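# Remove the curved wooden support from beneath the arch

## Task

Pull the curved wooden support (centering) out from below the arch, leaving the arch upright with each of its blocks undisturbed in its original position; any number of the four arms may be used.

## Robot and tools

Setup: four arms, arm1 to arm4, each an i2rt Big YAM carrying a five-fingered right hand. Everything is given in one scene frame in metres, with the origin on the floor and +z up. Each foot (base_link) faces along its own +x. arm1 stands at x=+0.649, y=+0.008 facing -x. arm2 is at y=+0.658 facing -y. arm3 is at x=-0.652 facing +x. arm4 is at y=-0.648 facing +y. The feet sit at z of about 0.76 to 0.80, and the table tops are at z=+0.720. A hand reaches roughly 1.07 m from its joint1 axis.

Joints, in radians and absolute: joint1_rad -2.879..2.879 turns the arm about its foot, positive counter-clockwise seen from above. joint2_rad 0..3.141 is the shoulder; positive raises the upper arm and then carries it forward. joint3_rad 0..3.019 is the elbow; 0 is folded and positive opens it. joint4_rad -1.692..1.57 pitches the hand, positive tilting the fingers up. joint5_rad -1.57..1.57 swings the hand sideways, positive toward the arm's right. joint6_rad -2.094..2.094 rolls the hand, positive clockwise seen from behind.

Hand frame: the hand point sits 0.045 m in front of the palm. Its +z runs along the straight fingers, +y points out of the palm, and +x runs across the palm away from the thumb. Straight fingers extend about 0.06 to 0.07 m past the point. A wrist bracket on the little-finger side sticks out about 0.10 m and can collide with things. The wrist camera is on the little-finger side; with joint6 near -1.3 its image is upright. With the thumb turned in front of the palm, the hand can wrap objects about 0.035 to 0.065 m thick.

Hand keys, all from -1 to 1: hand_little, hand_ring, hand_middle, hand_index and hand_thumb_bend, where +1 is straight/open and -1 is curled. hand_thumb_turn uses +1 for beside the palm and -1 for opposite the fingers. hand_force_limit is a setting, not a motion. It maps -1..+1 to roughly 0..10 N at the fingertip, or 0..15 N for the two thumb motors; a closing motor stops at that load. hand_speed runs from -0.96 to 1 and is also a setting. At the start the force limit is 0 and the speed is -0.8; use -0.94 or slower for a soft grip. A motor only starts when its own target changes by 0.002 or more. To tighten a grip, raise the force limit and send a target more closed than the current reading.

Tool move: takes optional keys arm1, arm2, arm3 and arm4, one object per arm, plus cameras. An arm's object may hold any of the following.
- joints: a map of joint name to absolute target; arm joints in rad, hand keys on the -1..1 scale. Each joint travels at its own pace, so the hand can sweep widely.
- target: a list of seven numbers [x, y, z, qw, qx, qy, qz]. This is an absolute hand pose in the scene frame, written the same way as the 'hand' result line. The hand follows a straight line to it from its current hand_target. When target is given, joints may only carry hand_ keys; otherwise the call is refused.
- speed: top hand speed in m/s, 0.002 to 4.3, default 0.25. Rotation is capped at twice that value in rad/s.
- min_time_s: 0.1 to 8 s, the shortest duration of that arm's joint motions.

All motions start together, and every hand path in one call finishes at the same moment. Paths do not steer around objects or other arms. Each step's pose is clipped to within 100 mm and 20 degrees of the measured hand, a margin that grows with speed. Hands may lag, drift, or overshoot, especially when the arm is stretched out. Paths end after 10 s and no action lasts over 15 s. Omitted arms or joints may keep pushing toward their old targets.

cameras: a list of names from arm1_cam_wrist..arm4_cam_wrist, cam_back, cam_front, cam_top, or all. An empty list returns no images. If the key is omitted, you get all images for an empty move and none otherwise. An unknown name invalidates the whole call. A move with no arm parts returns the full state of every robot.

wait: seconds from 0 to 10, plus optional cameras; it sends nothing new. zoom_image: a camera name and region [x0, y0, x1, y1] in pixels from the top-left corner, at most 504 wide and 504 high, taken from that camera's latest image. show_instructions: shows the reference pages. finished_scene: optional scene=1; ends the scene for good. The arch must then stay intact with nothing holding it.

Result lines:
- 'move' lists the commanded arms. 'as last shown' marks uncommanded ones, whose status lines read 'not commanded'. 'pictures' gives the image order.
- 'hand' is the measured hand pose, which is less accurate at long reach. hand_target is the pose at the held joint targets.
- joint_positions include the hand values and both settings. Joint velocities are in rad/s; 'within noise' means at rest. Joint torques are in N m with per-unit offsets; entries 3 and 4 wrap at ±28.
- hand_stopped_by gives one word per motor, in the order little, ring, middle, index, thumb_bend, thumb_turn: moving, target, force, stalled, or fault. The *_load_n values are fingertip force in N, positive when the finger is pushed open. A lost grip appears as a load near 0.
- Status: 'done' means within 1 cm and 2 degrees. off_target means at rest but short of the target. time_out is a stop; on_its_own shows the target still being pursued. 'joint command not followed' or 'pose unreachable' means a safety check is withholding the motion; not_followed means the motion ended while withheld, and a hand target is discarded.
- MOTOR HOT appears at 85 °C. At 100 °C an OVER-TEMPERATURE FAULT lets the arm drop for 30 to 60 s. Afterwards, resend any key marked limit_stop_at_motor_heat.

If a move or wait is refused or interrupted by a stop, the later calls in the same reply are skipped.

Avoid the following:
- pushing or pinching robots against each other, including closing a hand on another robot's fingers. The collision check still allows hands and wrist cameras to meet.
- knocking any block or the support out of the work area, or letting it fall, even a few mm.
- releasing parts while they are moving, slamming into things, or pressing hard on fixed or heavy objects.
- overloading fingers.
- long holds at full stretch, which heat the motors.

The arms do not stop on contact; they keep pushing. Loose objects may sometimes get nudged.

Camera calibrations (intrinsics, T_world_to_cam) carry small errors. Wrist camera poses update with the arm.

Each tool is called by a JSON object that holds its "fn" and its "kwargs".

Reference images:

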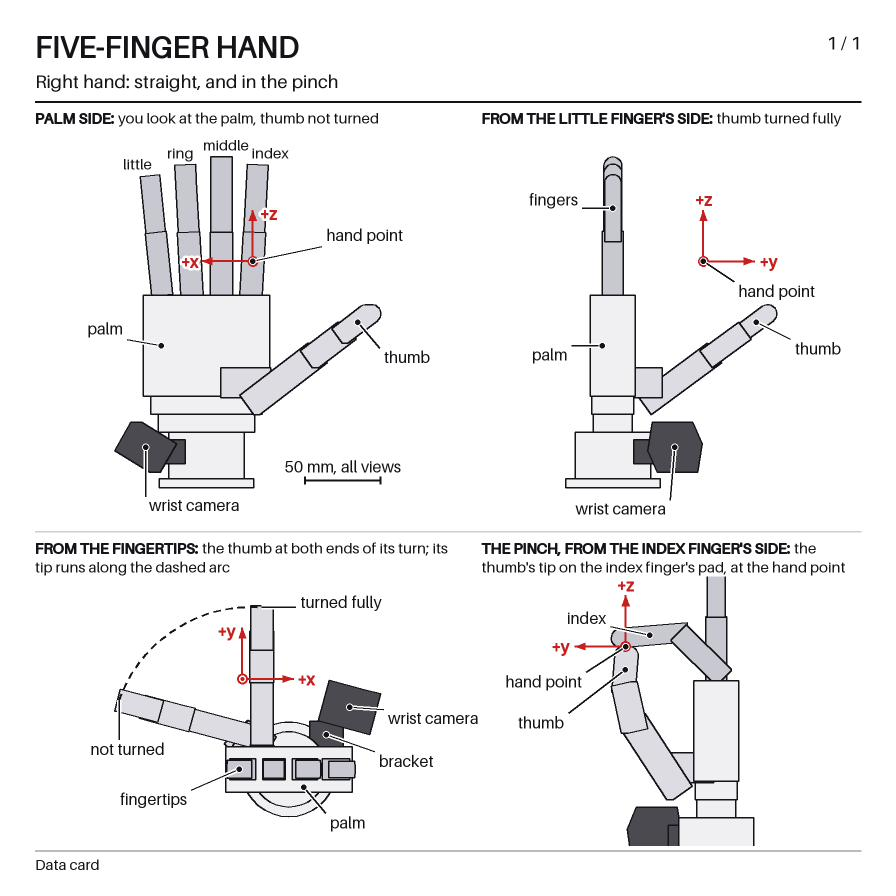

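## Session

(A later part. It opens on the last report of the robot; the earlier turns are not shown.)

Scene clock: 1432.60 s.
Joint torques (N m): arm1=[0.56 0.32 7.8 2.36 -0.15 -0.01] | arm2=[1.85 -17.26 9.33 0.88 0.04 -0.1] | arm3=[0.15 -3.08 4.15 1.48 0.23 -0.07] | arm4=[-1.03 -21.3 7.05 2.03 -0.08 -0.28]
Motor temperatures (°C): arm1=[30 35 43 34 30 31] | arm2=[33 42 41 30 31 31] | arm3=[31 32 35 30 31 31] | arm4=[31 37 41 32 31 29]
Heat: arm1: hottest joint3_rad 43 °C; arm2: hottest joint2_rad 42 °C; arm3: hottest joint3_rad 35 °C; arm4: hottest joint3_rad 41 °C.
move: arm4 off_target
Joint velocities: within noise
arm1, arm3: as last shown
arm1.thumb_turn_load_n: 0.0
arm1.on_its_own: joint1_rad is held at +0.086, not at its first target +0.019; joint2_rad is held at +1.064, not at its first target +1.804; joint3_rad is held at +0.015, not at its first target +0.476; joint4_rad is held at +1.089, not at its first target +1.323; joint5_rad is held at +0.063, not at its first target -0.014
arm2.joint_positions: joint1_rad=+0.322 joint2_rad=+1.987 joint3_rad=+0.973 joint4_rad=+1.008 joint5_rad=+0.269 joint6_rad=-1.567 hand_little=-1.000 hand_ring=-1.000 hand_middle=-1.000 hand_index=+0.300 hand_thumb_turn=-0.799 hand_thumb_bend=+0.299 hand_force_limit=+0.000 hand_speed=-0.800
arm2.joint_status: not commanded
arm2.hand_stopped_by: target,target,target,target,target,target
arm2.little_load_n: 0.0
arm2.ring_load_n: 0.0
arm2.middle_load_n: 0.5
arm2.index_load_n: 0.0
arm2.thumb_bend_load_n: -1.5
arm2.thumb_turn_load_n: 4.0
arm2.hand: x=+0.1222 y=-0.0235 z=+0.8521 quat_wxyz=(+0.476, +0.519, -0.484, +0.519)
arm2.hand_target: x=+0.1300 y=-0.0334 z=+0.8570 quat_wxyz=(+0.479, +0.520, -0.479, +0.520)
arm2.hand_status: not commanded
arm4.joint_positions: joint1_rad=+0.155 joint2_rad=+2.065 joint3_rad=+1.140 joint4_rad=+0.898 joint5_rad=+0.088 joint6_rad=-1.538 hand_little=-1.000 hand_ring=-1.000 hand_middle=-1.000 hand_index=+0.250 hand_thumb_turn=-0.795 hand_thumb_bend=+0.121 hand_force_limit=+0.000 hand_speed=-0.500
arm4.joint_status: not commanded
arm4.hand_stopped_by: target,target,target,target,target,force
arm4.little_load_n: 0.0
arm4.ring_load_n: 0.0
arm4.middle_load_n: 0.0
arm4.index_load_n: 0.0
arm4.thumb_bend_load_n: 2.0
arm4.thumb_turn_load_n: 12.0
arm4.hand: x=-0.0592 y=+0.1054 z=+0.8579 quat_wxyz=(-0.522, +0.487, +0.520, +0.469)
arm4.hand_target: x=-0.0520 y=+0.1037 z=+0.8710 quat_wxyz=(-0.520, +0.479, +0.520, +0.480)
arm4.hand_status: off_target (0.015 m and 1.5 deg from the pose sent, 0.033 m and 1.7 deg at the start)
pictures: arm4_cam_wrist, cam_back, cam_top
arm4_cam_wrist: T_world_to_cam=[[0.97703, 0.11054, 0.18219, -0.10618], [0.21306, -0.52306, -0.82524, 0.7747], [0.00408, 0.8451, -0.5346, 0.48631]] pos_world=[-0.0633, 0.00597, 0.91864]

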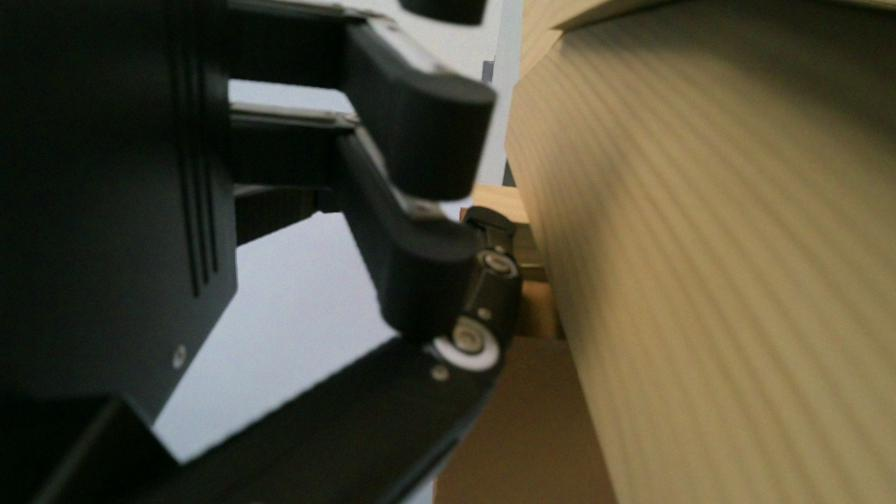

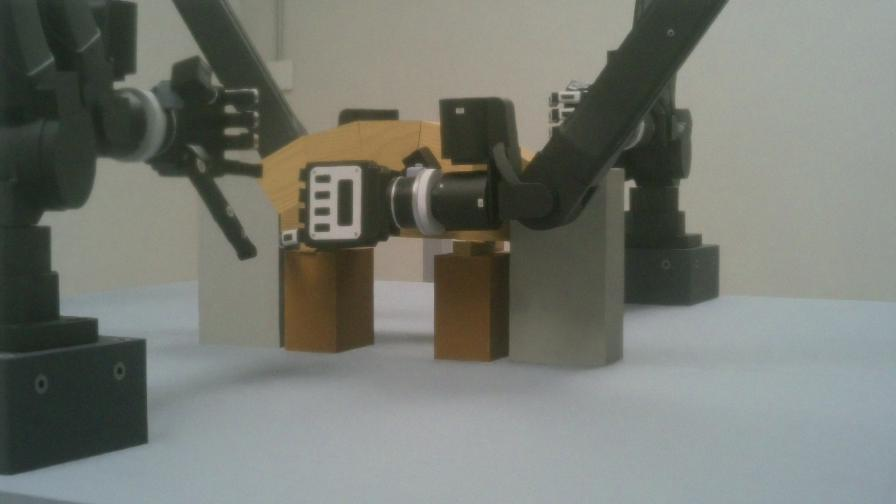

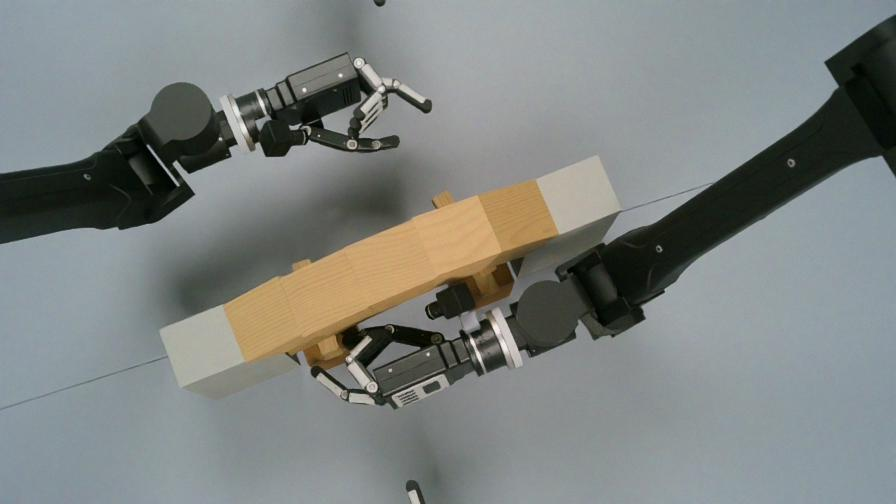

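{"fn": "move", "kwargs": {"arm4": {"target":[-0.052,0.1035,0.864,0.5199,-0.4793,-0.5199,-0.4793],"speed":0.02}, "cameras": ["cam_back","cam_top"]}}

{"fn": "zoom_image", "kwargs": {"camera": "cam_back", "region": [230, 200, 410, 300]}}

{"fn": "zoom_image", "kwargs": {"camera": "cam_top", "region": [240, 290, 420, 430]}}

Scene clock: 1444.13 s.
Joint torques (N m): arm1=[-0.09 -0.26 7.84 2.47 -0.09 0.01] | arm2=[1.96 -17.26 9.28 0.88 0.04 -0.1] | arm3=[0.21 -3.14 4.23 1.47 0.23 -0.07] | arm4=[-1.32 -20.19 6.94 2.76 -0.08 -0.31]
Motor temperatures (°C): arm1=[30 35 43 34 30 31] | arm2=[33 42 41 30 31 31] | arm3=[31 32 35 30 31 31] | arm4=[31 37 41 32 31 29]
Heat: arm1: hottest joint3_rad 43 °C; arm2: hottest joint2_rad 42 °C; arm3: hottest joint3_rad 35 °C; arm4: hottest joint3_rad 41 °C.
move: arm4 done
Joint velocities: within noise
arm1, arm2: as last shown
arm1.on_its_own: joint1_rad is held at +0.086, not at its first target +0.019; joint2_rad is held at +1.064, not at its first target +1.804; joint3_rad is held at +0.015, not at its first target +0.476; joint4_rad is held at +1.089, not at its first target +1.323; joint5_rad is held at +0.063, not at its first target -0.014
arm2.thumb_bend_load_n: -2.0
arm2.thumb_turn_load_n: 4.5
arm3.joint_positions: joint1_rad=+0.318 joint2_rad=+1.223 joint3_rad=+0.090 joint4_rad=+1.154 joint5_rad=+0.226 joint6_rad=-1.567 hand_little=-1.000 hand_ring=-1.000 hand_middle=-1.000 hand_index=+1.000 hand_thumb_turn=+1.000 hand_thumb_bend=+1.000 hand_force_limit=+0.000 hand_speed=-0.800
arm3.joint_status: not commanded
arm3.hand_stopped_by: target,target,target,target,target,target
arm3.little_load_n: 0.0
arm3.ring_load_n: 0.0
arm3.middle_load_n: 0.0
arm3.index_load_n: 0.0
arm3.thumb_bend_load_n: 0.0
arm3.thumb_turn_load_n: 0.0
arm3.hand: x=-0.2682 y=+0.0191 z=+0.9326 quat_wxyz=(-0.029, +0.702, +0.023, +0.711)
arm3.hand_target: x=-0.2700 y=+0.0219 z=+0.9299 quat_wxyz=(-0.029, +0.706, +0.029, +0.707)
arm3.hand_status: not commanded
arm4.joint_positions: joint1_rad=+0.155 joint2_rad=+2.065 joint3_rad=+1.140 joint4_rad=+0.898 joint5_rad=+0.088 joint6_rad=-1.538 hand_little=-1.000 hand_ring=-1.000 hand_middle=-1.000 hand_index=+0.250 hand_thumb_turn=-0.795 hand_thumb_bend=+0.121 hand_force_limit=+0.000 hand_speed=-0.500
arm4.joint_status: not commanded
arm4.hand_stopped_by: target,target,target,target,target,force
arm4.little_load_n: 0.0
arm4.ring_load_n: 0.0
arm4.middle_load_n: 0.0
arm4.index_load_n: 0.0
arm4.thumb_bend_load_n: 2.0
arm4.thumb_turn_load_n: 12.0
arm4.hand: x=-0.0592 y=+0.1054 z=+0.8579 quat_wxyz=(-0.522, +0.487, +0.520, +0.469)
arm4.hand_target: x=-0.0520 y=+0.1036 z=+0.8642 quat_wxyz=(-0.520, +0.479, +0.520, +0.479)
arm4.hand_status: done (0.010 m and 1.5 deg from the pose sent, 0.010 m and 1.5 deg at the start)

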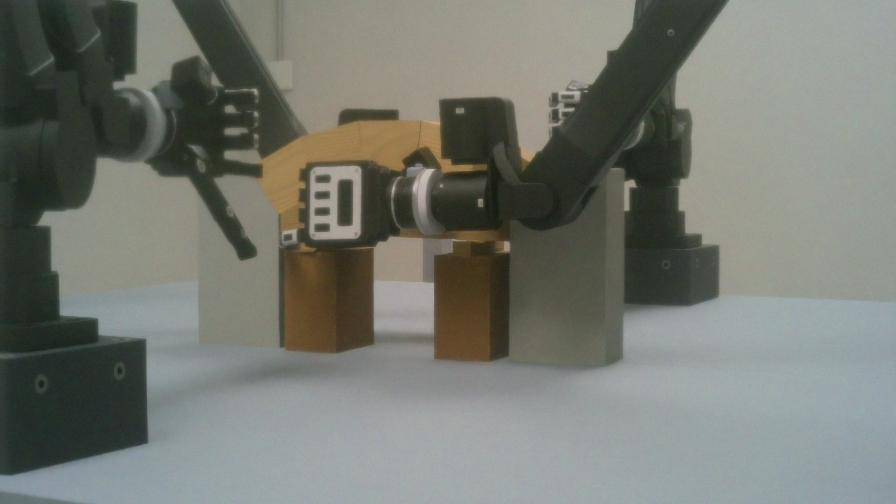

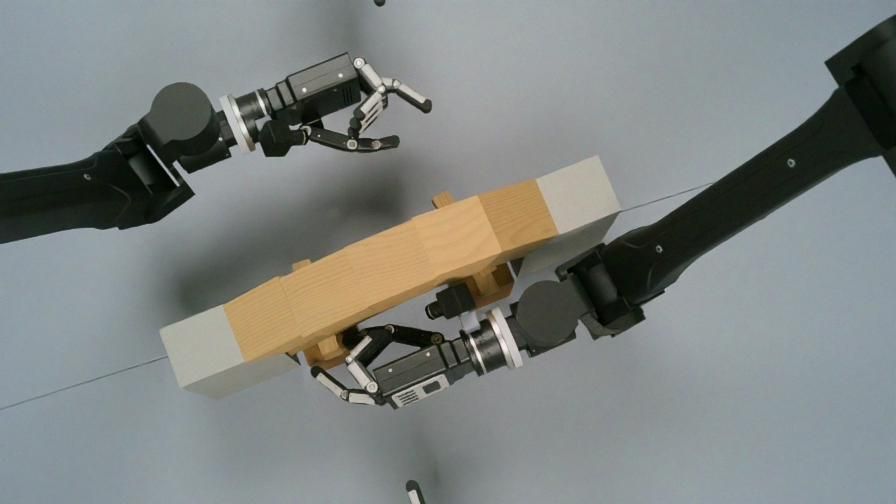

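Scaled by 2.800 from the camera's image (finer frame: 1280x720).

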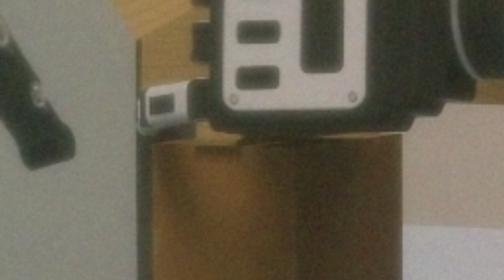

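Scaled by 2.800 from the camera's image (finer frame: 1280x720).

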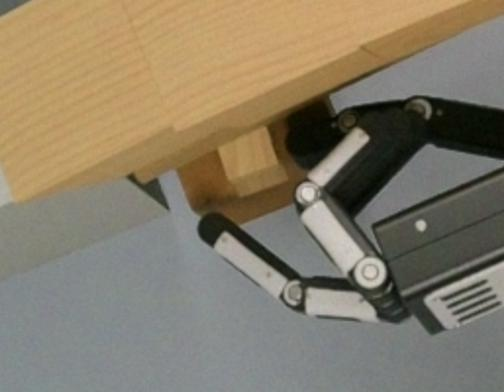

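{"fn": "move", "kwargs": {"arm4": {"target":[-0.052,0.1035,0.858,0.5199,-0.4793,-0.5199,-0.4793],"speed":0.02}, "cameras": ["cam_back"]}}

{"fn": "zoom_image", "kwargs": {"camera": "cam_back", "region": [230, 200, 410, 300]}}

Scene clock: 1449.10 s.
Joint torques (N m): arm1=[0.5 -0.15 7.82 2.39 -0.12 0.02] | arm2=[1.9 -17.32 9.31 0.91 0.04 -0.1] | arm3=[0.21 -3.31 4.07 1.43 0.22 -0.06] | arm4=[-1.08 -18.96 7.06 3.08 -0.09 -0.28]
Motor temperatures (°C): arm1=[30 35 43 34 30 31] | arm2=[33 42 41 30 31 31] | arm3=[31 32 35 30 31 31] | arm4=[31 37 41 32 31 29]
Heat: arm1: hottest joint3_rad 43 °C; arm2: hottest joint2_rad 42 °C; arm3: hottest joint3_rad 35 °C; arm4: hottest joint3_rad 41 °C.
move: arm4 done
Joint velocities: within noise
arm1, arm2, arm3: as last shown
arm1.on_its_own: joint1_rad is held at +0.086, not at its first target +0.019; joint2_rad is held at +1.064, not at its first target +1.804; joint3_rad is held at +0.015, not at its first target +0.476; joint4_rad is held at +1.089, not at its first target +1.323; joint5_rad is held at +0.063, not at its first target -0.014
arm3.thumb_turn_load_n: 0.5
arm4.joint_positions: joint1_rad=+0.155 joint2_rad=+2.065 joint3_rad=+1.140 joint4_rad=+0.901 joint5_rad=+0.088 joint6_rad=-1.538 hand_little=-1.000 hand_ring=-1.000 hand_middle=-1.000 hand_index=+0.250 hand_thumb_turn=-0.795 hand_thumb_bend=+0.121 hand_force_limit=+0.000 hand_speed=-0.500
arm4.joint_status: not commanded
arm4.hand_stopped_by: target,target,target,target,target,force
arm4.little_load_n: 0.0
arm4.ring_load_n: 0.0
arm4.middle_load_n: 0.0
arm4.index_load_n: 0.0
arm4.thumb_bend_load_n: 2.0
arm4.thumb_turn_load_n: 12.0
arm4.hand: x=-0.0593 y=+0.1055 z=+0.8587 quat_wxyz=(-0.523, +0.486, +0.520, +0.470)
arm4.hand_target: x=-0.0519 y=+0.1035 z=+0.8582 quat_wxyz=(-0.520, +0.480, +0.520, +0.479)
arm4.hand_status: done (0.008 m and 1.4 deg from the pose sent, 0.008 m and 1.5 deg at the start)

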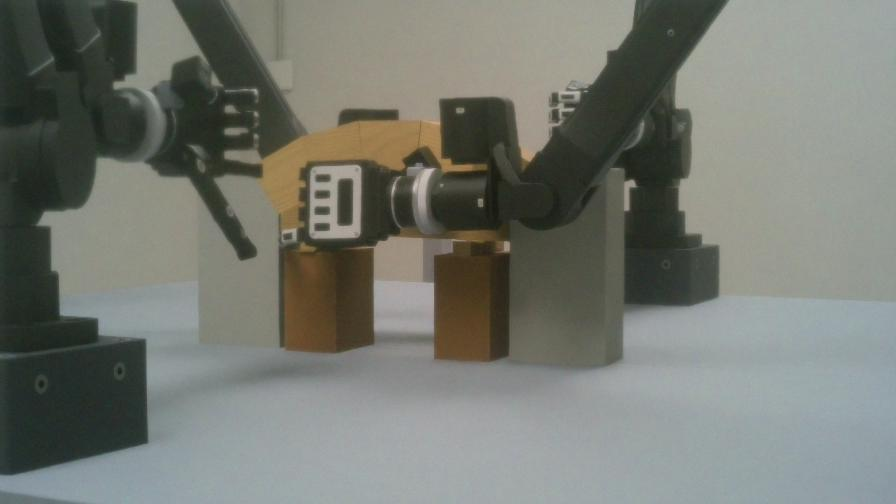

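Scaled by 2.800 from the camera's image (finer frame: 1280x720).

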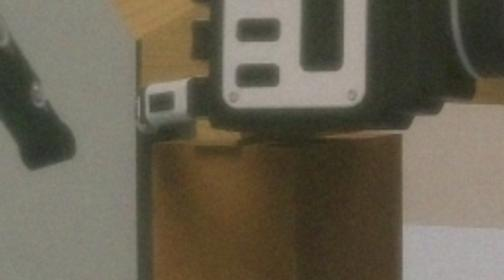

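{"fn": "move", "kwargs": {"arm4": {"target":[-0.052,0.1035,0.852,0.5199,-0.4793,-0.5199,-0.4793],"speed":0.02}, "cameras": ["cam_back"]}}

{"fn": "zoom_image", "kwargs": {"camera": "cam_back", "region": [230, 200, 410, 300]}}

Scene clock: 1454.00 s.
Joint torques (N m): arm1=[-0.15 0.26 7.75 2.55 -0.1 0.01] | arm2=[1.9 -17.26 9.31 0.9 0.04 -0.11] | arm3=[0.85 -2.78 4.25 1.47 0.22 -0.05] | arm4=[-1.08 -17.73 6.99 3.11 -0.08 -0.27]
Motor temperatures (°C): arm1=[30 35 43 34 30 31] | arm2=[33 42 41 30 31 31] | arm3=[31 32 35 30 31 31] | arm4=[31 37 40 32 31 29]
Heat: arm1: hottest joint3_rad 43 °C; arm2: hottest joint2_rad 42 °C; arm3: hottest joint3_rad 35 °C; arm4: hottest joint3_rad 40 °C.
move: arm4 off_target
Joint velocities: within noise
arm1, arm2, arm3: as last shown
arm1.on_its_own: joint1_rad is held at +0.086, not at its first target +0.019; joint2_rad is held at +1.064, not at its first target +1.804; joint3_rad is held at +0.015, not at its first target +0.476; joint4_rad is held at +1.089, not at its first target +1.323; joint5_rad is held at +0.063, not at its first target -0.014
arm3.ring_load_n: 0.5
arm3.middle_load_n: 0.5
arm3.thumb_turn_load_n: 0.0
arm4.joint_positions: joint1_rad=+0.155 joint2_rad=+2.066 joint3_rad=+1.140 joint4_rad=+0.913 joint5_rad=+0.088 joint6_rad=-1.538 hand_little=-1.000 hand_ring=-1.000 hand_middle=-1.000 hand_index=+0.250 hand_thumb_turn=-0.795 hand_thumb_bend=+0.121 hand_force_limit=+0.000 hand_speed=-0.500
arm4.joint_status: not commanded
arm4.hand_stopped_by: target,target,target,target,target,force
arm4.little_load_n: 0.0
arm4.ring_load_n: 0.0
arm4.middle_load_n: 0.0
arm4.index_load_n: 0.0
arm4.thumb_bend_load_n: 2.0
arm4.thumb_turn_load_n: 12.5
arm4.hand: x=-0.0594 y=+0.1059 z=+0.8614 quat_wxyz=(-0.526, +0.483, +0.516, +0.472)
arm4.hand_target: x=-0.0519 y=+0.1034 z=+0.8523 quat_wxyz=(-0.520, +0.480, +0.520, +0.479)
arm4.hand_status: off_target (0.012 m and 1.3 deg from the pose sent, 0.010 m and 1.4 deg at the start)

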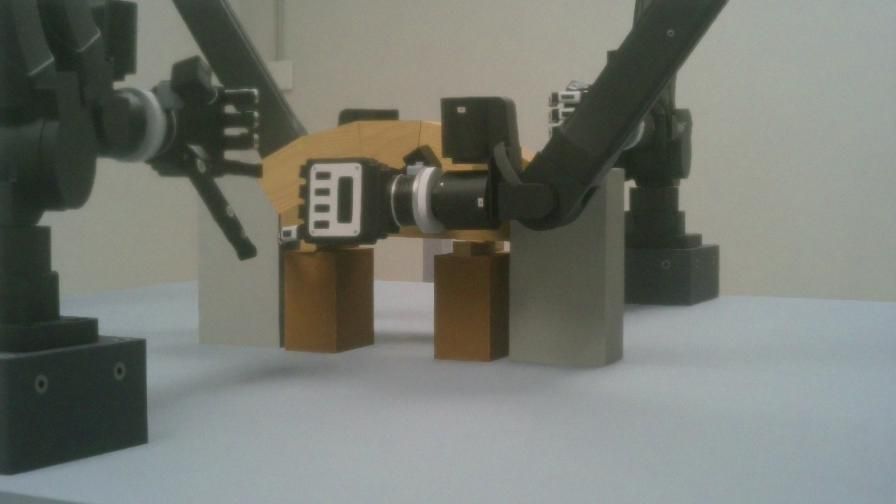

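Scaled by 2.800 from the camera's image (finer frame: 1280x720).

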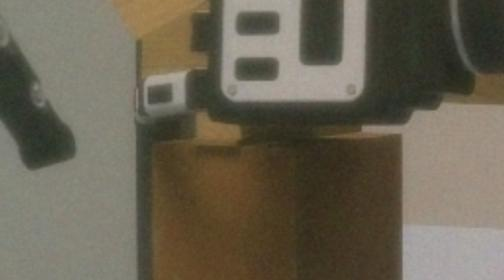

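{"fn": "move", "kwargs": {"arm4": {"target":[-0.052,0.1035,0.848,0.5199,-0.4793,-0.5199,-0.4793],"speed":0.02}, "cameras": ["cam_back"]}}

{"fn": "zoom_image", "kwargs": {"camera": "cam_back", "region": [230, 200, 410, 300]}}

Scene clock: 1460.93 s.
Joint torques (N m): arm1=[0.56 -0.32 7.8 2.61 -0.11 -0.01] | arm2=[1.96 -17.32 9.32 0.91 0.04 -0.1] | arm3=[0.5 -3.25 4.1 1.47 0.21 -0.06] | arm4=[-1.32 -18.02 6.97 3.07 -0.07 -0.28]
Motor temperatures (°C): arm1=[30 35 43 34 30 31] | arm2=[33 42 42 30 31 31] | arm3=[31 32 35 30 31 31] | arm4=[31 37 40 32 31 29]
Heat: arm1: hottest joint3_rad 43 °C; arm2: hottest joint2_rad 42 °C; arm3: hottest joint3_rad 35 °C; arm4: hottest joint3_rad 40 °C.
move: arm4 off_target
Joint velocities: within noise
arm1.joint_positions: joint1_rad=+0.090 joint2_rad=+1.060 joint3_rad=+0.003 joint4_rad=+1.071 joint5_rad=+0.066 joint6_rad=-1.580 hand_little=-1.000 hand_ring=-1.000 hand_middle=-1.000 hand_index=+1.000 hand_thumb_turn=+1.000 hand_thumb_bend=+1.000 hand_force_limit=+0.000 hand_speed=-0.800
arm1.joint_status: not commanded
arm1.hand_stopped_by: target,target,target,target,target,target
arm1.little_load_n: 0.0
arm1.ring_load_n: 0.0
arm1.middle_load_n: 0.0
arm1.index_load_n: 0.0
arm1.thumb_bend_load_n: 0.0
arm1.thumb_turn_load_n: 0.0
arm1.on_its_own: joint1_rad is held at +0.086, not at its first target +0.019; joint2_rad is held at +1.064, not at its first target +1.804; joint3_rad is held at +0.015, not at its first target +0.476; joint4_rad is held at +1.089, not at its first target +1.323; joint5_rad is held at +0.063, not at its first target -0.014
arm1.hand: x=+0.2944 y=+0.0337 z=+0.9312 quat_wxyz=(+0.713, +0.026, -0.700, +0.025)
arm1.hand_target: x=+0.2895 y=+0.0338 z=+0.9400 quat_wxyz=(+0.722, +0.025, -0.691, +0.026)
arm1.hand_status: not commanded
arm2, arm3: as last shown
arm2.thumb_bend_load_n: -1.5
arm2.thumb_turn_load_n: 4.0
arm3.ring_load_n: 0.0
arm3.middle_load_n: 0.0
arm4.joint_positions: joint1_rad=+0.155 joint2_rad=+2.076 joint3_rad=+1.140 joint4_rad=+0.922 joint5_rad=+0.088 joint6_rad=-1.538 hand_little=-1.000 hand_ring=-1.000 hand_middle=-1.000 hand_index=+0.250 hand_thumb_turn=-0.795 hand_thumb_bend=+0.121 hand_force_limit=+0.000 hand_speed=-0.500
arm4.joint_status: not commanded
arm4.hand_stopped_by: target,target,target,target,target,force
arm4.little_load_n: 0.0
arm4.ring_load_n: 0.0
arm4.middle_load_n: 0.0
arm4.index_load_n: 0.0
arm4.thumb_bend_load_n: 2.0
arm4.thumb_turn_load_n: 12.0
arm4.hand: x=-0.0593 y=+0.1059 z=+0.8563 quat_wxyz=(-0.526, +0.484, +0.517, +0.472)
arm4.hand_target: x=-0.0519 y=+0.1034 z=+0.8480 quat_wxyz=(-0.520, +0.480, +0.520, +0.479)
arm4.hand_status: off_target (0.011 m and 1.3 deg from the pose sent, 0.015 m and 1.3 deg at the start)

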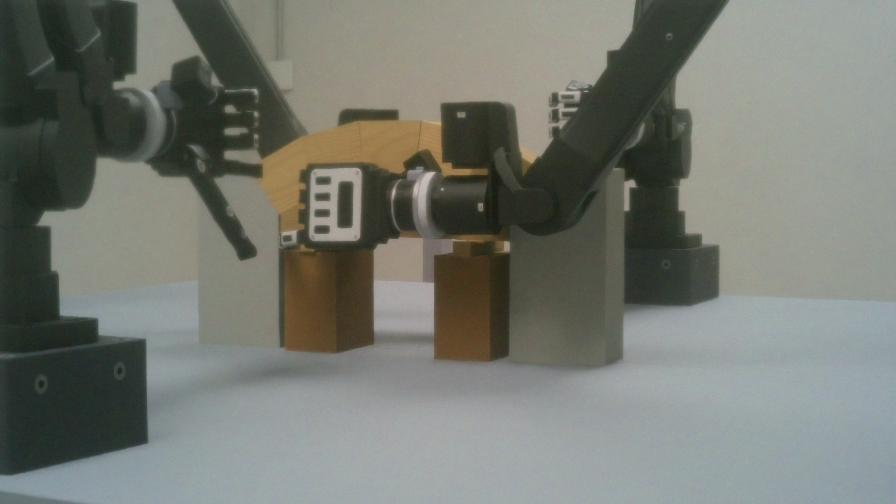

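Scaled by 2.800 from the camera's image (finer frame: 1280x720).

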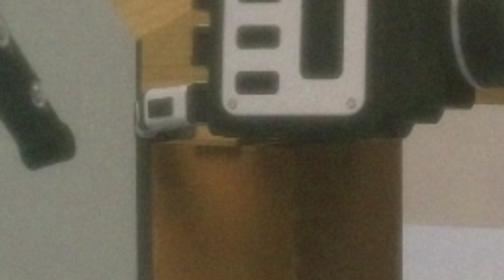

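{"fn": "move", "kwargs": {"arm4": {"joints":{"hand_index":-0.05,"hand_force_limit":-0.5,"hand_speed":-0.9}}, "cameras": ["cam_top","cam_back"]}}

{"fn": "zoom_image", "kwargs": {"camera": "cam_top", "region": [240, 290, 420, 430]}}

{"fn": "zoom_image", "kwargs": {"camera": "cam_back", "region": [230, 200, 410, 300]}}

Scene clock: 1467.93 s.
Joint torques (N m): arm1=[0.44 0.03 7.88 2.54 -0.1 0.03] | arm2=[1.9 -17.44 9.29 0.91 0.05 -0.1] | arm3=[0.38 -2.96 4.21 1.36 0.19 -0.07] | arm4=[-0.97 -18.32 7.02 3.06 0.05 -0.31]
Motor temperatures (°C): arm1=[30 35 43 34 30 31] | arm2=[33 42 42 30 30 31] | arm3=[31 32 35 30 31 31] | arm4=[31 37 40 32 31 29]
Heat: arm1: hottest joint3_rad 43 °C; arm2: hottest joint2_rad 42 °C; arm3: hottest joint3_rad 35 °C; arm4: hottest joint3_rad 40 °C.
move: arm4 done
Joint velocities: within noise
arm1, arm2, arm3: as last shown
arm1.on_its_own: joint1_rad is held at +0.086, not at its first target +0.019; joint2_rad is held at +1.064, not at its first target +1.804; joint3_rad is held at +0.015, not at its first target +0.476; joint4_rad is held at +1.089, not at its first target +1.323; joint5_rad is held at +0.063, not at its first target -0.014
arm2.thumb_bend_load_n: -2.0
arm4.joint_positions: joint1_rad=+0.155 joint2_rad=+2.076 joint3_rad=+1.140 joint4_rad=+0.922 joint5_rad=+0.084 joint6_rad=-1.538 hand_little=-1.000 hand_ring=-1.000 hand_middle=-1.000 hand_index=-0.050 hand_thumb_turn=-0.795 hand_thumb_bend=+0.121 hand_force_limit=-0.500 hand_speed=-0.900
arm4.joint_status: all done
arm4.hand_stopped_by: target,target,target,target,target,force
arm4.little_load_n: 0.0
arm4.ring_load_n: 0.0
arm4.middle_load_n: 0.0
arm4.index_load_n: 1.0
arm4.thumb_bend_load_n: 2.0
arm4.thumb_turn_load_n: 12.0
arm4.hand: x=-0.0600 y=+0.1060 z=+0.8563 quat_wxyz=(-0.527, +0.483, +0.518, +0.471)
arm4.hand_target: x=-0.0519 y=+0.1034 z=+0.8480 quat_wxyz=(-0.520, +0.480, +0.520, +0.479)
arm4.hand_status: not commanded
pictures: cam_back, cam_top

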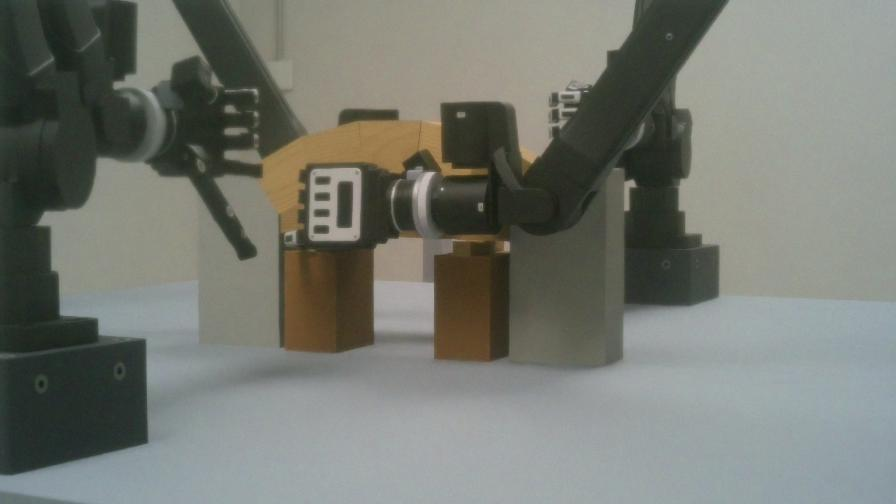

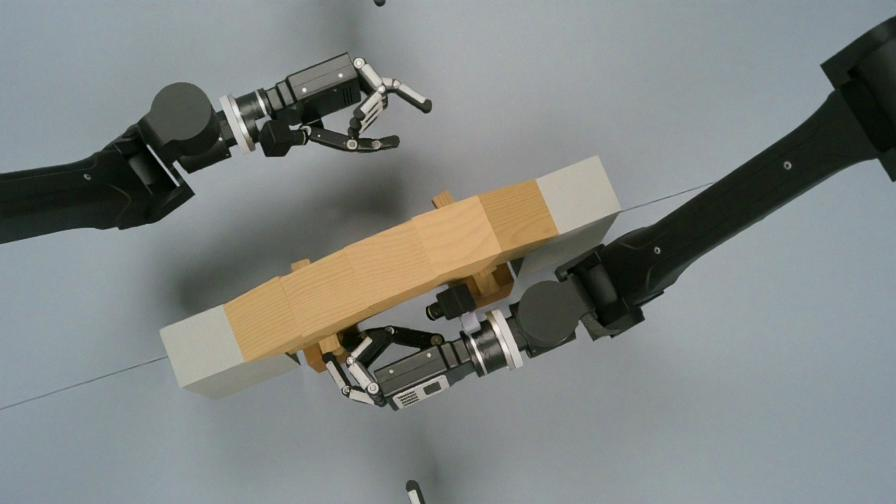

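Scaled by 2.800 from the camera's image (finer frame: 1280x720).

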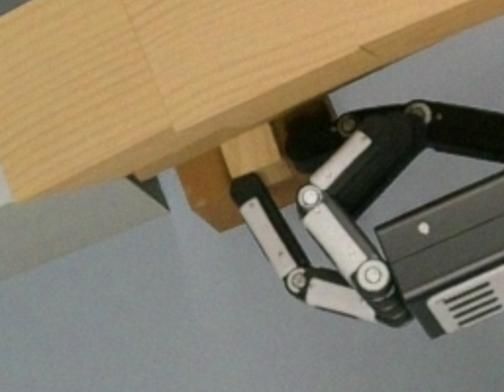

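Scaled by 2.800 from the camera's image (finer frame: 1280x720).

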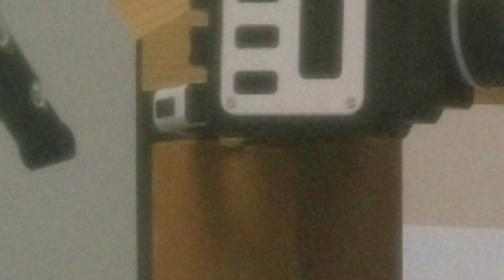

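{"fn": "move", "kwargs": {"arm4": {"joints":{"hand_index":0.25,"hand_thumb_bend":0.02,"hand_speed":-0.8}}, "cameras": []}}

{"fn": "move", "kwargs": {"arm4": {"target":[-0.043,0.1035,0.849,0.5199,-0.4793,-0.5199,-0.4793],"speed":0.02}, "cameras": ["cam_top","cam_back","arm4_cam_wrist"]}}

{"fn": "zoom_image", "kwargs": {"camera": "cam_top", "region": [240, 290, 420, 430]}}

{"fn": "zoom_image", "kwargs": {"camera": "cam_back", "region": [230, 200, 410, 300]}}

Scene clock: 1486.03 s.
Joint torques (N m): arm1=[0.79 0.03 7.79 2.55 -0.09 0.03] | arm2=[2.02 -17.32 9.32 0.85 0.04 -0.1] | arm3=[0.32 -3.31 4.15 1.44 0.19 -0.08] | arm4=[-1.03 -17.96 6.91 3.02 0.05 -0.28]
Motor temperatures (°C): arm1=[30 35 43 34 30 31] | arm2=[33 42 42 30 30 31] | arm3=[31 32 35 30 31 31] | arm4=[31 36 40 32 31 29]
Heat: arm1: hottest joint3_rad 43 °C; arm2: hottest joint2_rad 42 °C; arm3: hottest joint3_rad 35 °C; arm4: hottest joint3_rad 40 °C.
move: arm4 off_target
Joint velocities: within noise
arm1, arm2, arm3: as last shown
arm1.on_its_own: joint1_rad is held at +0.086, not at its first target +0.019; joint2_rad is held at +1.064, not at its first target +1.804; joint3_rad is held at +0.015, not at its first target +0.476; joint4_rad is held at +1.089, not at its first target +1.323; joint5_rad is held at +0.063, not at its first target -0.014
arm2.thumb_turn_load_n: 4.5
arm4.joint_positions: joint1_rad=+0.155 joint2_rad=+2.076 joint3_rad=+1.140 joint4_rad=+0.922 joint5_rad=+0.084 joint6_rad=-1.538 hand_little=-1.000 hand_ring=-1.000 hand_middle=-1.000 hand_index=+0.250 hand_thumb_turn=-0.795 hand_thumb_bend=+0.106 hand_force_limit=-0.500 hand_speed=-0.800
arm4.joint_status: hand_thumb_bend off_target (ended at +0.106, target +0.020); the others done
arm4.hand_stopped_by: target,target,target,target,force,force
arm4.little_load_n: 0.0
arm4.ring_load_n: 0.0
arm4.middle_load_n: 0.0
arm4.index_load_n: 0.0
arm4.thumb_bend_load_n: 3.5
arm4.thumb_turn_load_n: 12.5
arm4.hand: x=-0.0600 y=+0.1060 z=+0.8563 quat_wxyz=(-0.527, +0.483, +0.518, +0.471)
arm4.hand_target: x=-0.0521 y=+0.1034 z=+0.8480 quat_wxyz=(-0.520, +0.480, +0.520, +0.479)
arm4.hand_status: not commanded

Scene clock: 1487.00 s.
Joint torques (N m): arm1=[0.09 0.21 7.8 2.47 -0.08 0.04] | arm2=[1.85 -17.32 9.32 0.91 0.04 -0.1] | arm3=[0.32 -3.25 4.14 1.44 0.21 -0.08] | arm4=[-1.44 -18.08 6.79 3.18 -0.04 -0.27]
Motor temperatures (°C): arm1=[30 35 43 34 30 31] | arm2=[33 42 42 30 30 31] | arm3=[31 32 35 30 31 31] | arm4=[31 36 40 32 31 29]
Heat: arm1: hottest joint3_rad 43 °C; arm2: hottest joint2_rad 42 °C; arm3: hottest joint3_rad 35 °C; arm4: hottest joint3_rad 40 °C.
move: arm4 off_target
Joint velocities: within noise
arm1, arm2, arm3: as last shown
arm1.on_its_own: joint1_rad is held at +0.086, not at its first target +0.019; joint2_rad is held at +1.064, not at its first target +1.804; joint3_rad is held at +0.015, not at its first target +0.476; joint4_rad is held at +1.089, not at its first target +1.323; joint5_rad is held at +0.063, not at its first target -0.014
arm4.joint_positions: joint1_rad=+0.143 joint2_rad=+2.076 joint3_rad=+1.136 joint4_rad=+0.922 joint5_rad=+0.071 joint6_rad=-1.541 hand_little=-1.000 hand_ring=-1.000 hand_middle=-1.000 hand_index=+0.250 hand_thumb_turn=-0.795 hand_thumb_bend=+0.106 hand_force_limit=-0.500 hand_speed=-0.800
arm4.joint_status: not commanded
arm4.hand_stopped_by: target,target,target,target,force,force
arm4.little_load_n: -0.5
arm4.ring_load_n: 0.0
arm4.middle_load_n: 0.0
arm4.index_load_n: 0.0
arm4.thumb_bend_load_n: 3.5
arm4.thumb_turn_load_n: 12.5
arm4.hand: x=-0.0534 y=+0.1060 z=+0.8548 quat_wxyz=(-0.526, +0.483, +0.519, +0.470)
arm4.hand_target: x=-0.0431 y=+0.1034 z=+0.8490 quat_wxyz=(-0.520, +0.480, +0.520, +0.479)
arm4.hand_status: off_target (0.012 m and 1.3 deg from the pose sent, 0.019 m and 1.4 deg at the start)
pictures: arm4_cam_wrist, cam_back, cam_top
arm4_cam_wrist: T_world_to_cam=[[0.97639, 0.11371, 0.18365, -0.11301], [0.216, -0.51381, -0.83027, 0.7748], [-0.00005, 0.85033, -0.52624, 0.47616]] pos_world=[-0.05699, 0.00605, 0.91462]

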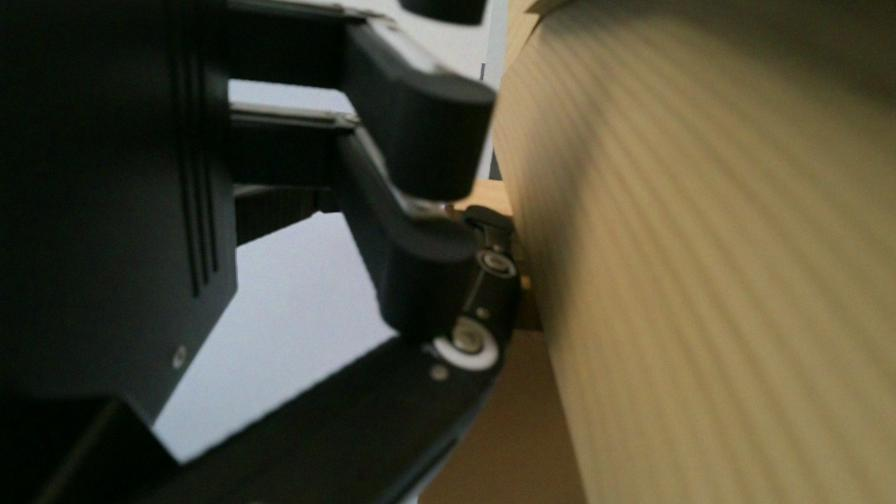

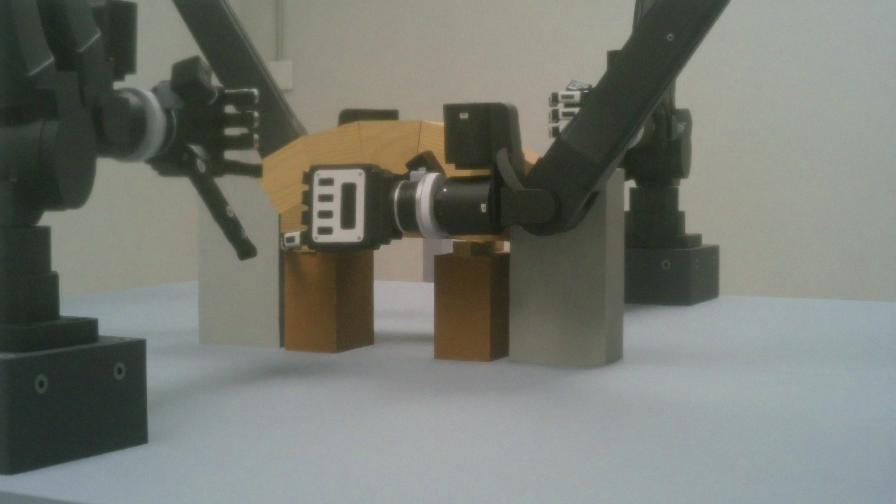

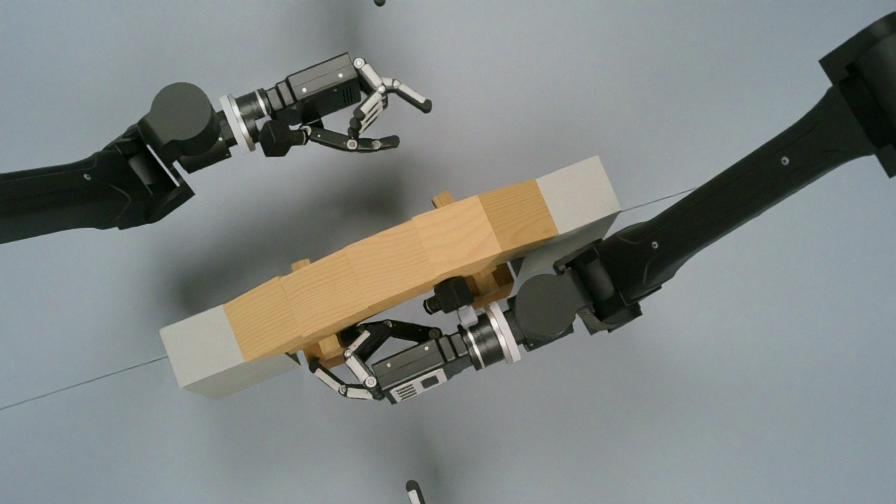

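Scaled by 2.800 from the camera's image (finer frame: 1280x720).

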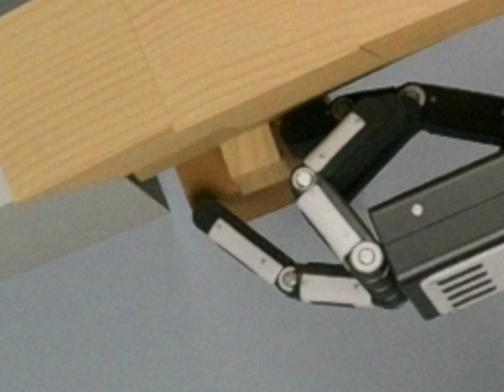

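Scaled by 2.800 from the camera's image (finer frame: 1280x720).

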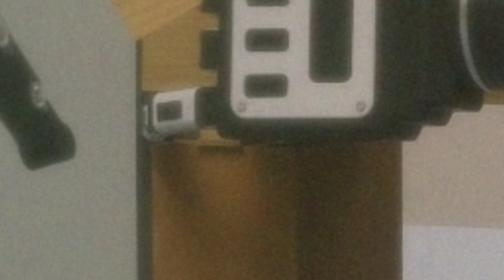

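{"fn": "move", "kwargs": {"arm4": {"target":[-0.039,0.108,0.849,0.5199,-0.4793,-0.5199,-0.4793],"speed":0.02}, "cameras": ["cam_top","arm4_cam_wrist"]}}

{"fn": "zoom_image", "kwargs": {"camera": "cam_top", "region": [280, 310, 380, 390]}}

{"fn": "zoom_image", "kwargs": {"camera": "arm4_cam_wrist", "region": [420, 160, 580, 290]}}

Scene clock: 1501.20 s.
Joint torques (N m): arm1=[0.38 0.5 7.86 2.3 -0.08 -0.01] | arm2=[1.96 -17.32 9.31 0.91 0.04 -0.11] | arm3=[0.44 -3.02 4.14 1.39 0.21 -0.05] | arm4=[-2.26 -17.61 7.92 2.82 -0.06 -0.24]
Motor temperatures (°C): arm1=[30 35 43 34 30 31] | arm2=[33 42 42 30 30 31] | arm3=[31 32 35 30 31 31] | arm4=[31 36 39 32 31 29]
Heat: arm1: hottest joint3_rad 43 °C; arm2: hottest joint2_rad 42 °C; arm3: hottest joint3_rad 35 °C; arm4: hottest joint3_rad 39 °C.
move: arm4 off_target
Joint velocities: within noise
arm1, arm3: as last shown
arm1.on_its_own: joint1_rad is held at +0.086, not at its first target +0.019; joint2_rad is held at +1.064, not at its first target +1.804; joint3_rad is held at +0.015, not at its first target +0.476; joint4_rad is held at +1.089, not at its first target +1.323; joint5_rad is held at +0.063, not at its first target -0.014
arm2.joint_positions: joint1_rad=+0.322 joint2_rad=+1.987 joint3_rad=+0.973 joint4_rad=+1.008 joint5_rad=+0.269 joint6_rad=-1.567 hand_little=-1.000 hand_ring=-1.000 hand_middle=-1.000 hand_index=+0.300 hand_thumb_turn=-0.799 hand_thumb_bend=+0.299 hand_force_limit=+0.000 hand_speed=-0.800
arm2.joint_status: not commanded
arm2.hand_stopped_by: target,target,target,target,target,target
arm2.little_load_n: 0.0
arm2.ring_load_n: 0.0
arm2.middle_load_n: 0.5
arm2.index_load_n: 0.0
arm2.thumb_bend_load_n: -1.5
arm2.thumb_turn_load_n: 4.0
arm2.hand: x=+0.1222 y=-0.0235 z=+0.8521 quat_wxyz=(+0.476, +0.519, -0.484, +0.519)
arm2.hand_target: x=+0.1300 y=-0.0334 z=+0.8570 quat_wxyz=(+0.479, +0.520, -0.479, +0.520)
arm2.hand_status: not commanded
arm4.joint_positions: joint1_rad=+0.142 joint2_rad=+2.076 joint3_rad=+1.136 joint4_rad=+0.922 joint5_rad=+0.063 joint6_rad=-1.541 hand_little=-1.000 hand_ring=-1.000 hand_middle=-1.000 hand_index=+0.250 hand_thumb_turn=-0.795 hand_thumb_bend=+0.106 hand_force_limit=-0.500 hand_speed=-0.800
arm4.joint_status: not commanded
arm4.hand_stopped_by: target,target,target,target,force,force
arm4.little_load_n: 0.0
arm4.ring_load_n: 0.0
arm4.middle_load_n: 0.0
arm4.index_load_n: 0.0
arm4.thumb_bend_load_n: 3.5
arm4.thumb_turn_load_n: 13.0
arm4.hand: x=-0.0541 y=+0.1064 z=+0.8549 quat_wxyz=(-0.527, +0.481, +0.521, +0.469)
arm4.hand_target: x=-0.0391 y=+0.1076 z=+0.8491 quat_wxyz=(-0.520, +0.480, +0.520, +0.479)
arm4.hand_status: off_target (0.016 m and 1.5 deg from the pose sent, 0.016 m and 1.3 deg at the start)
pictures: arm4_cam_wrist, cam_top
arm4_cam_wrist: T_world_to_cam=[[0.97547, 0.12043, 0.18426, -0.11361], [0.22006, -0.5123, -0.83013, 0.77507], [-0.00558, 0.85032, -0.52624, 0.47559]] pos_world=[-0.05708, 0.00635, 0.91462]

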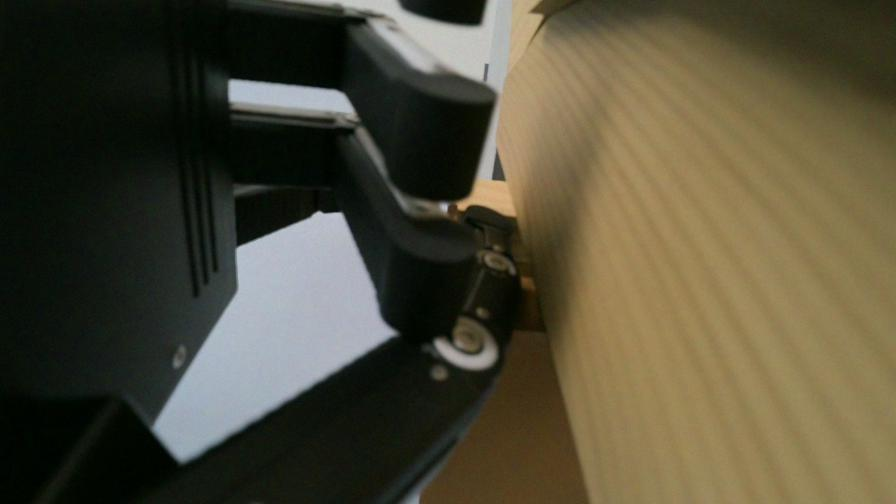

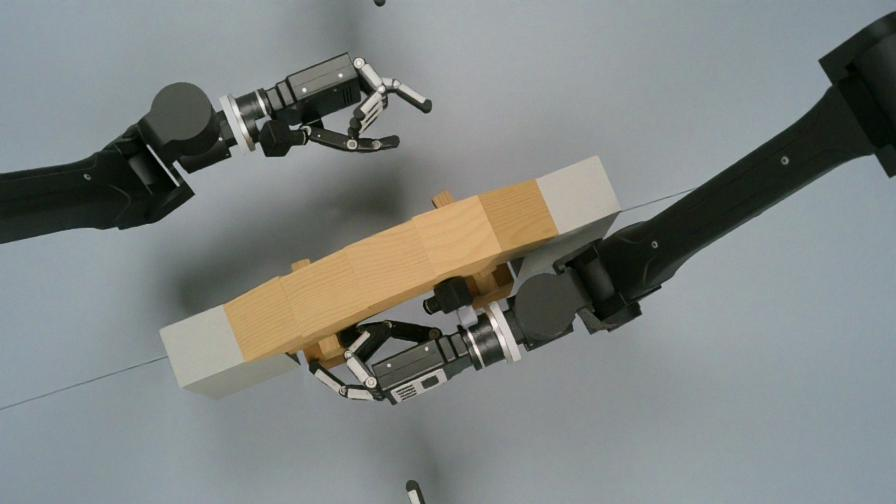

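Scaled by 5.040 from the camera's image (finer frame: 1280x720).

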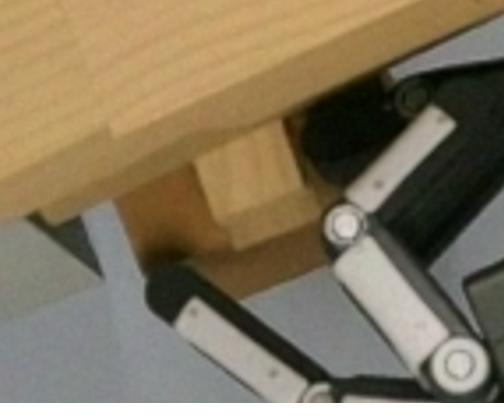

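Scaled by 3.150 from the camera's image (finer frame: 1280x720).

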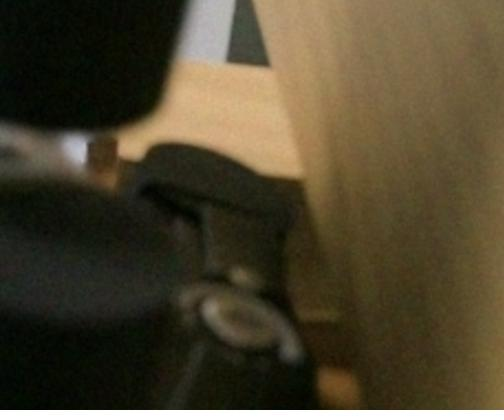

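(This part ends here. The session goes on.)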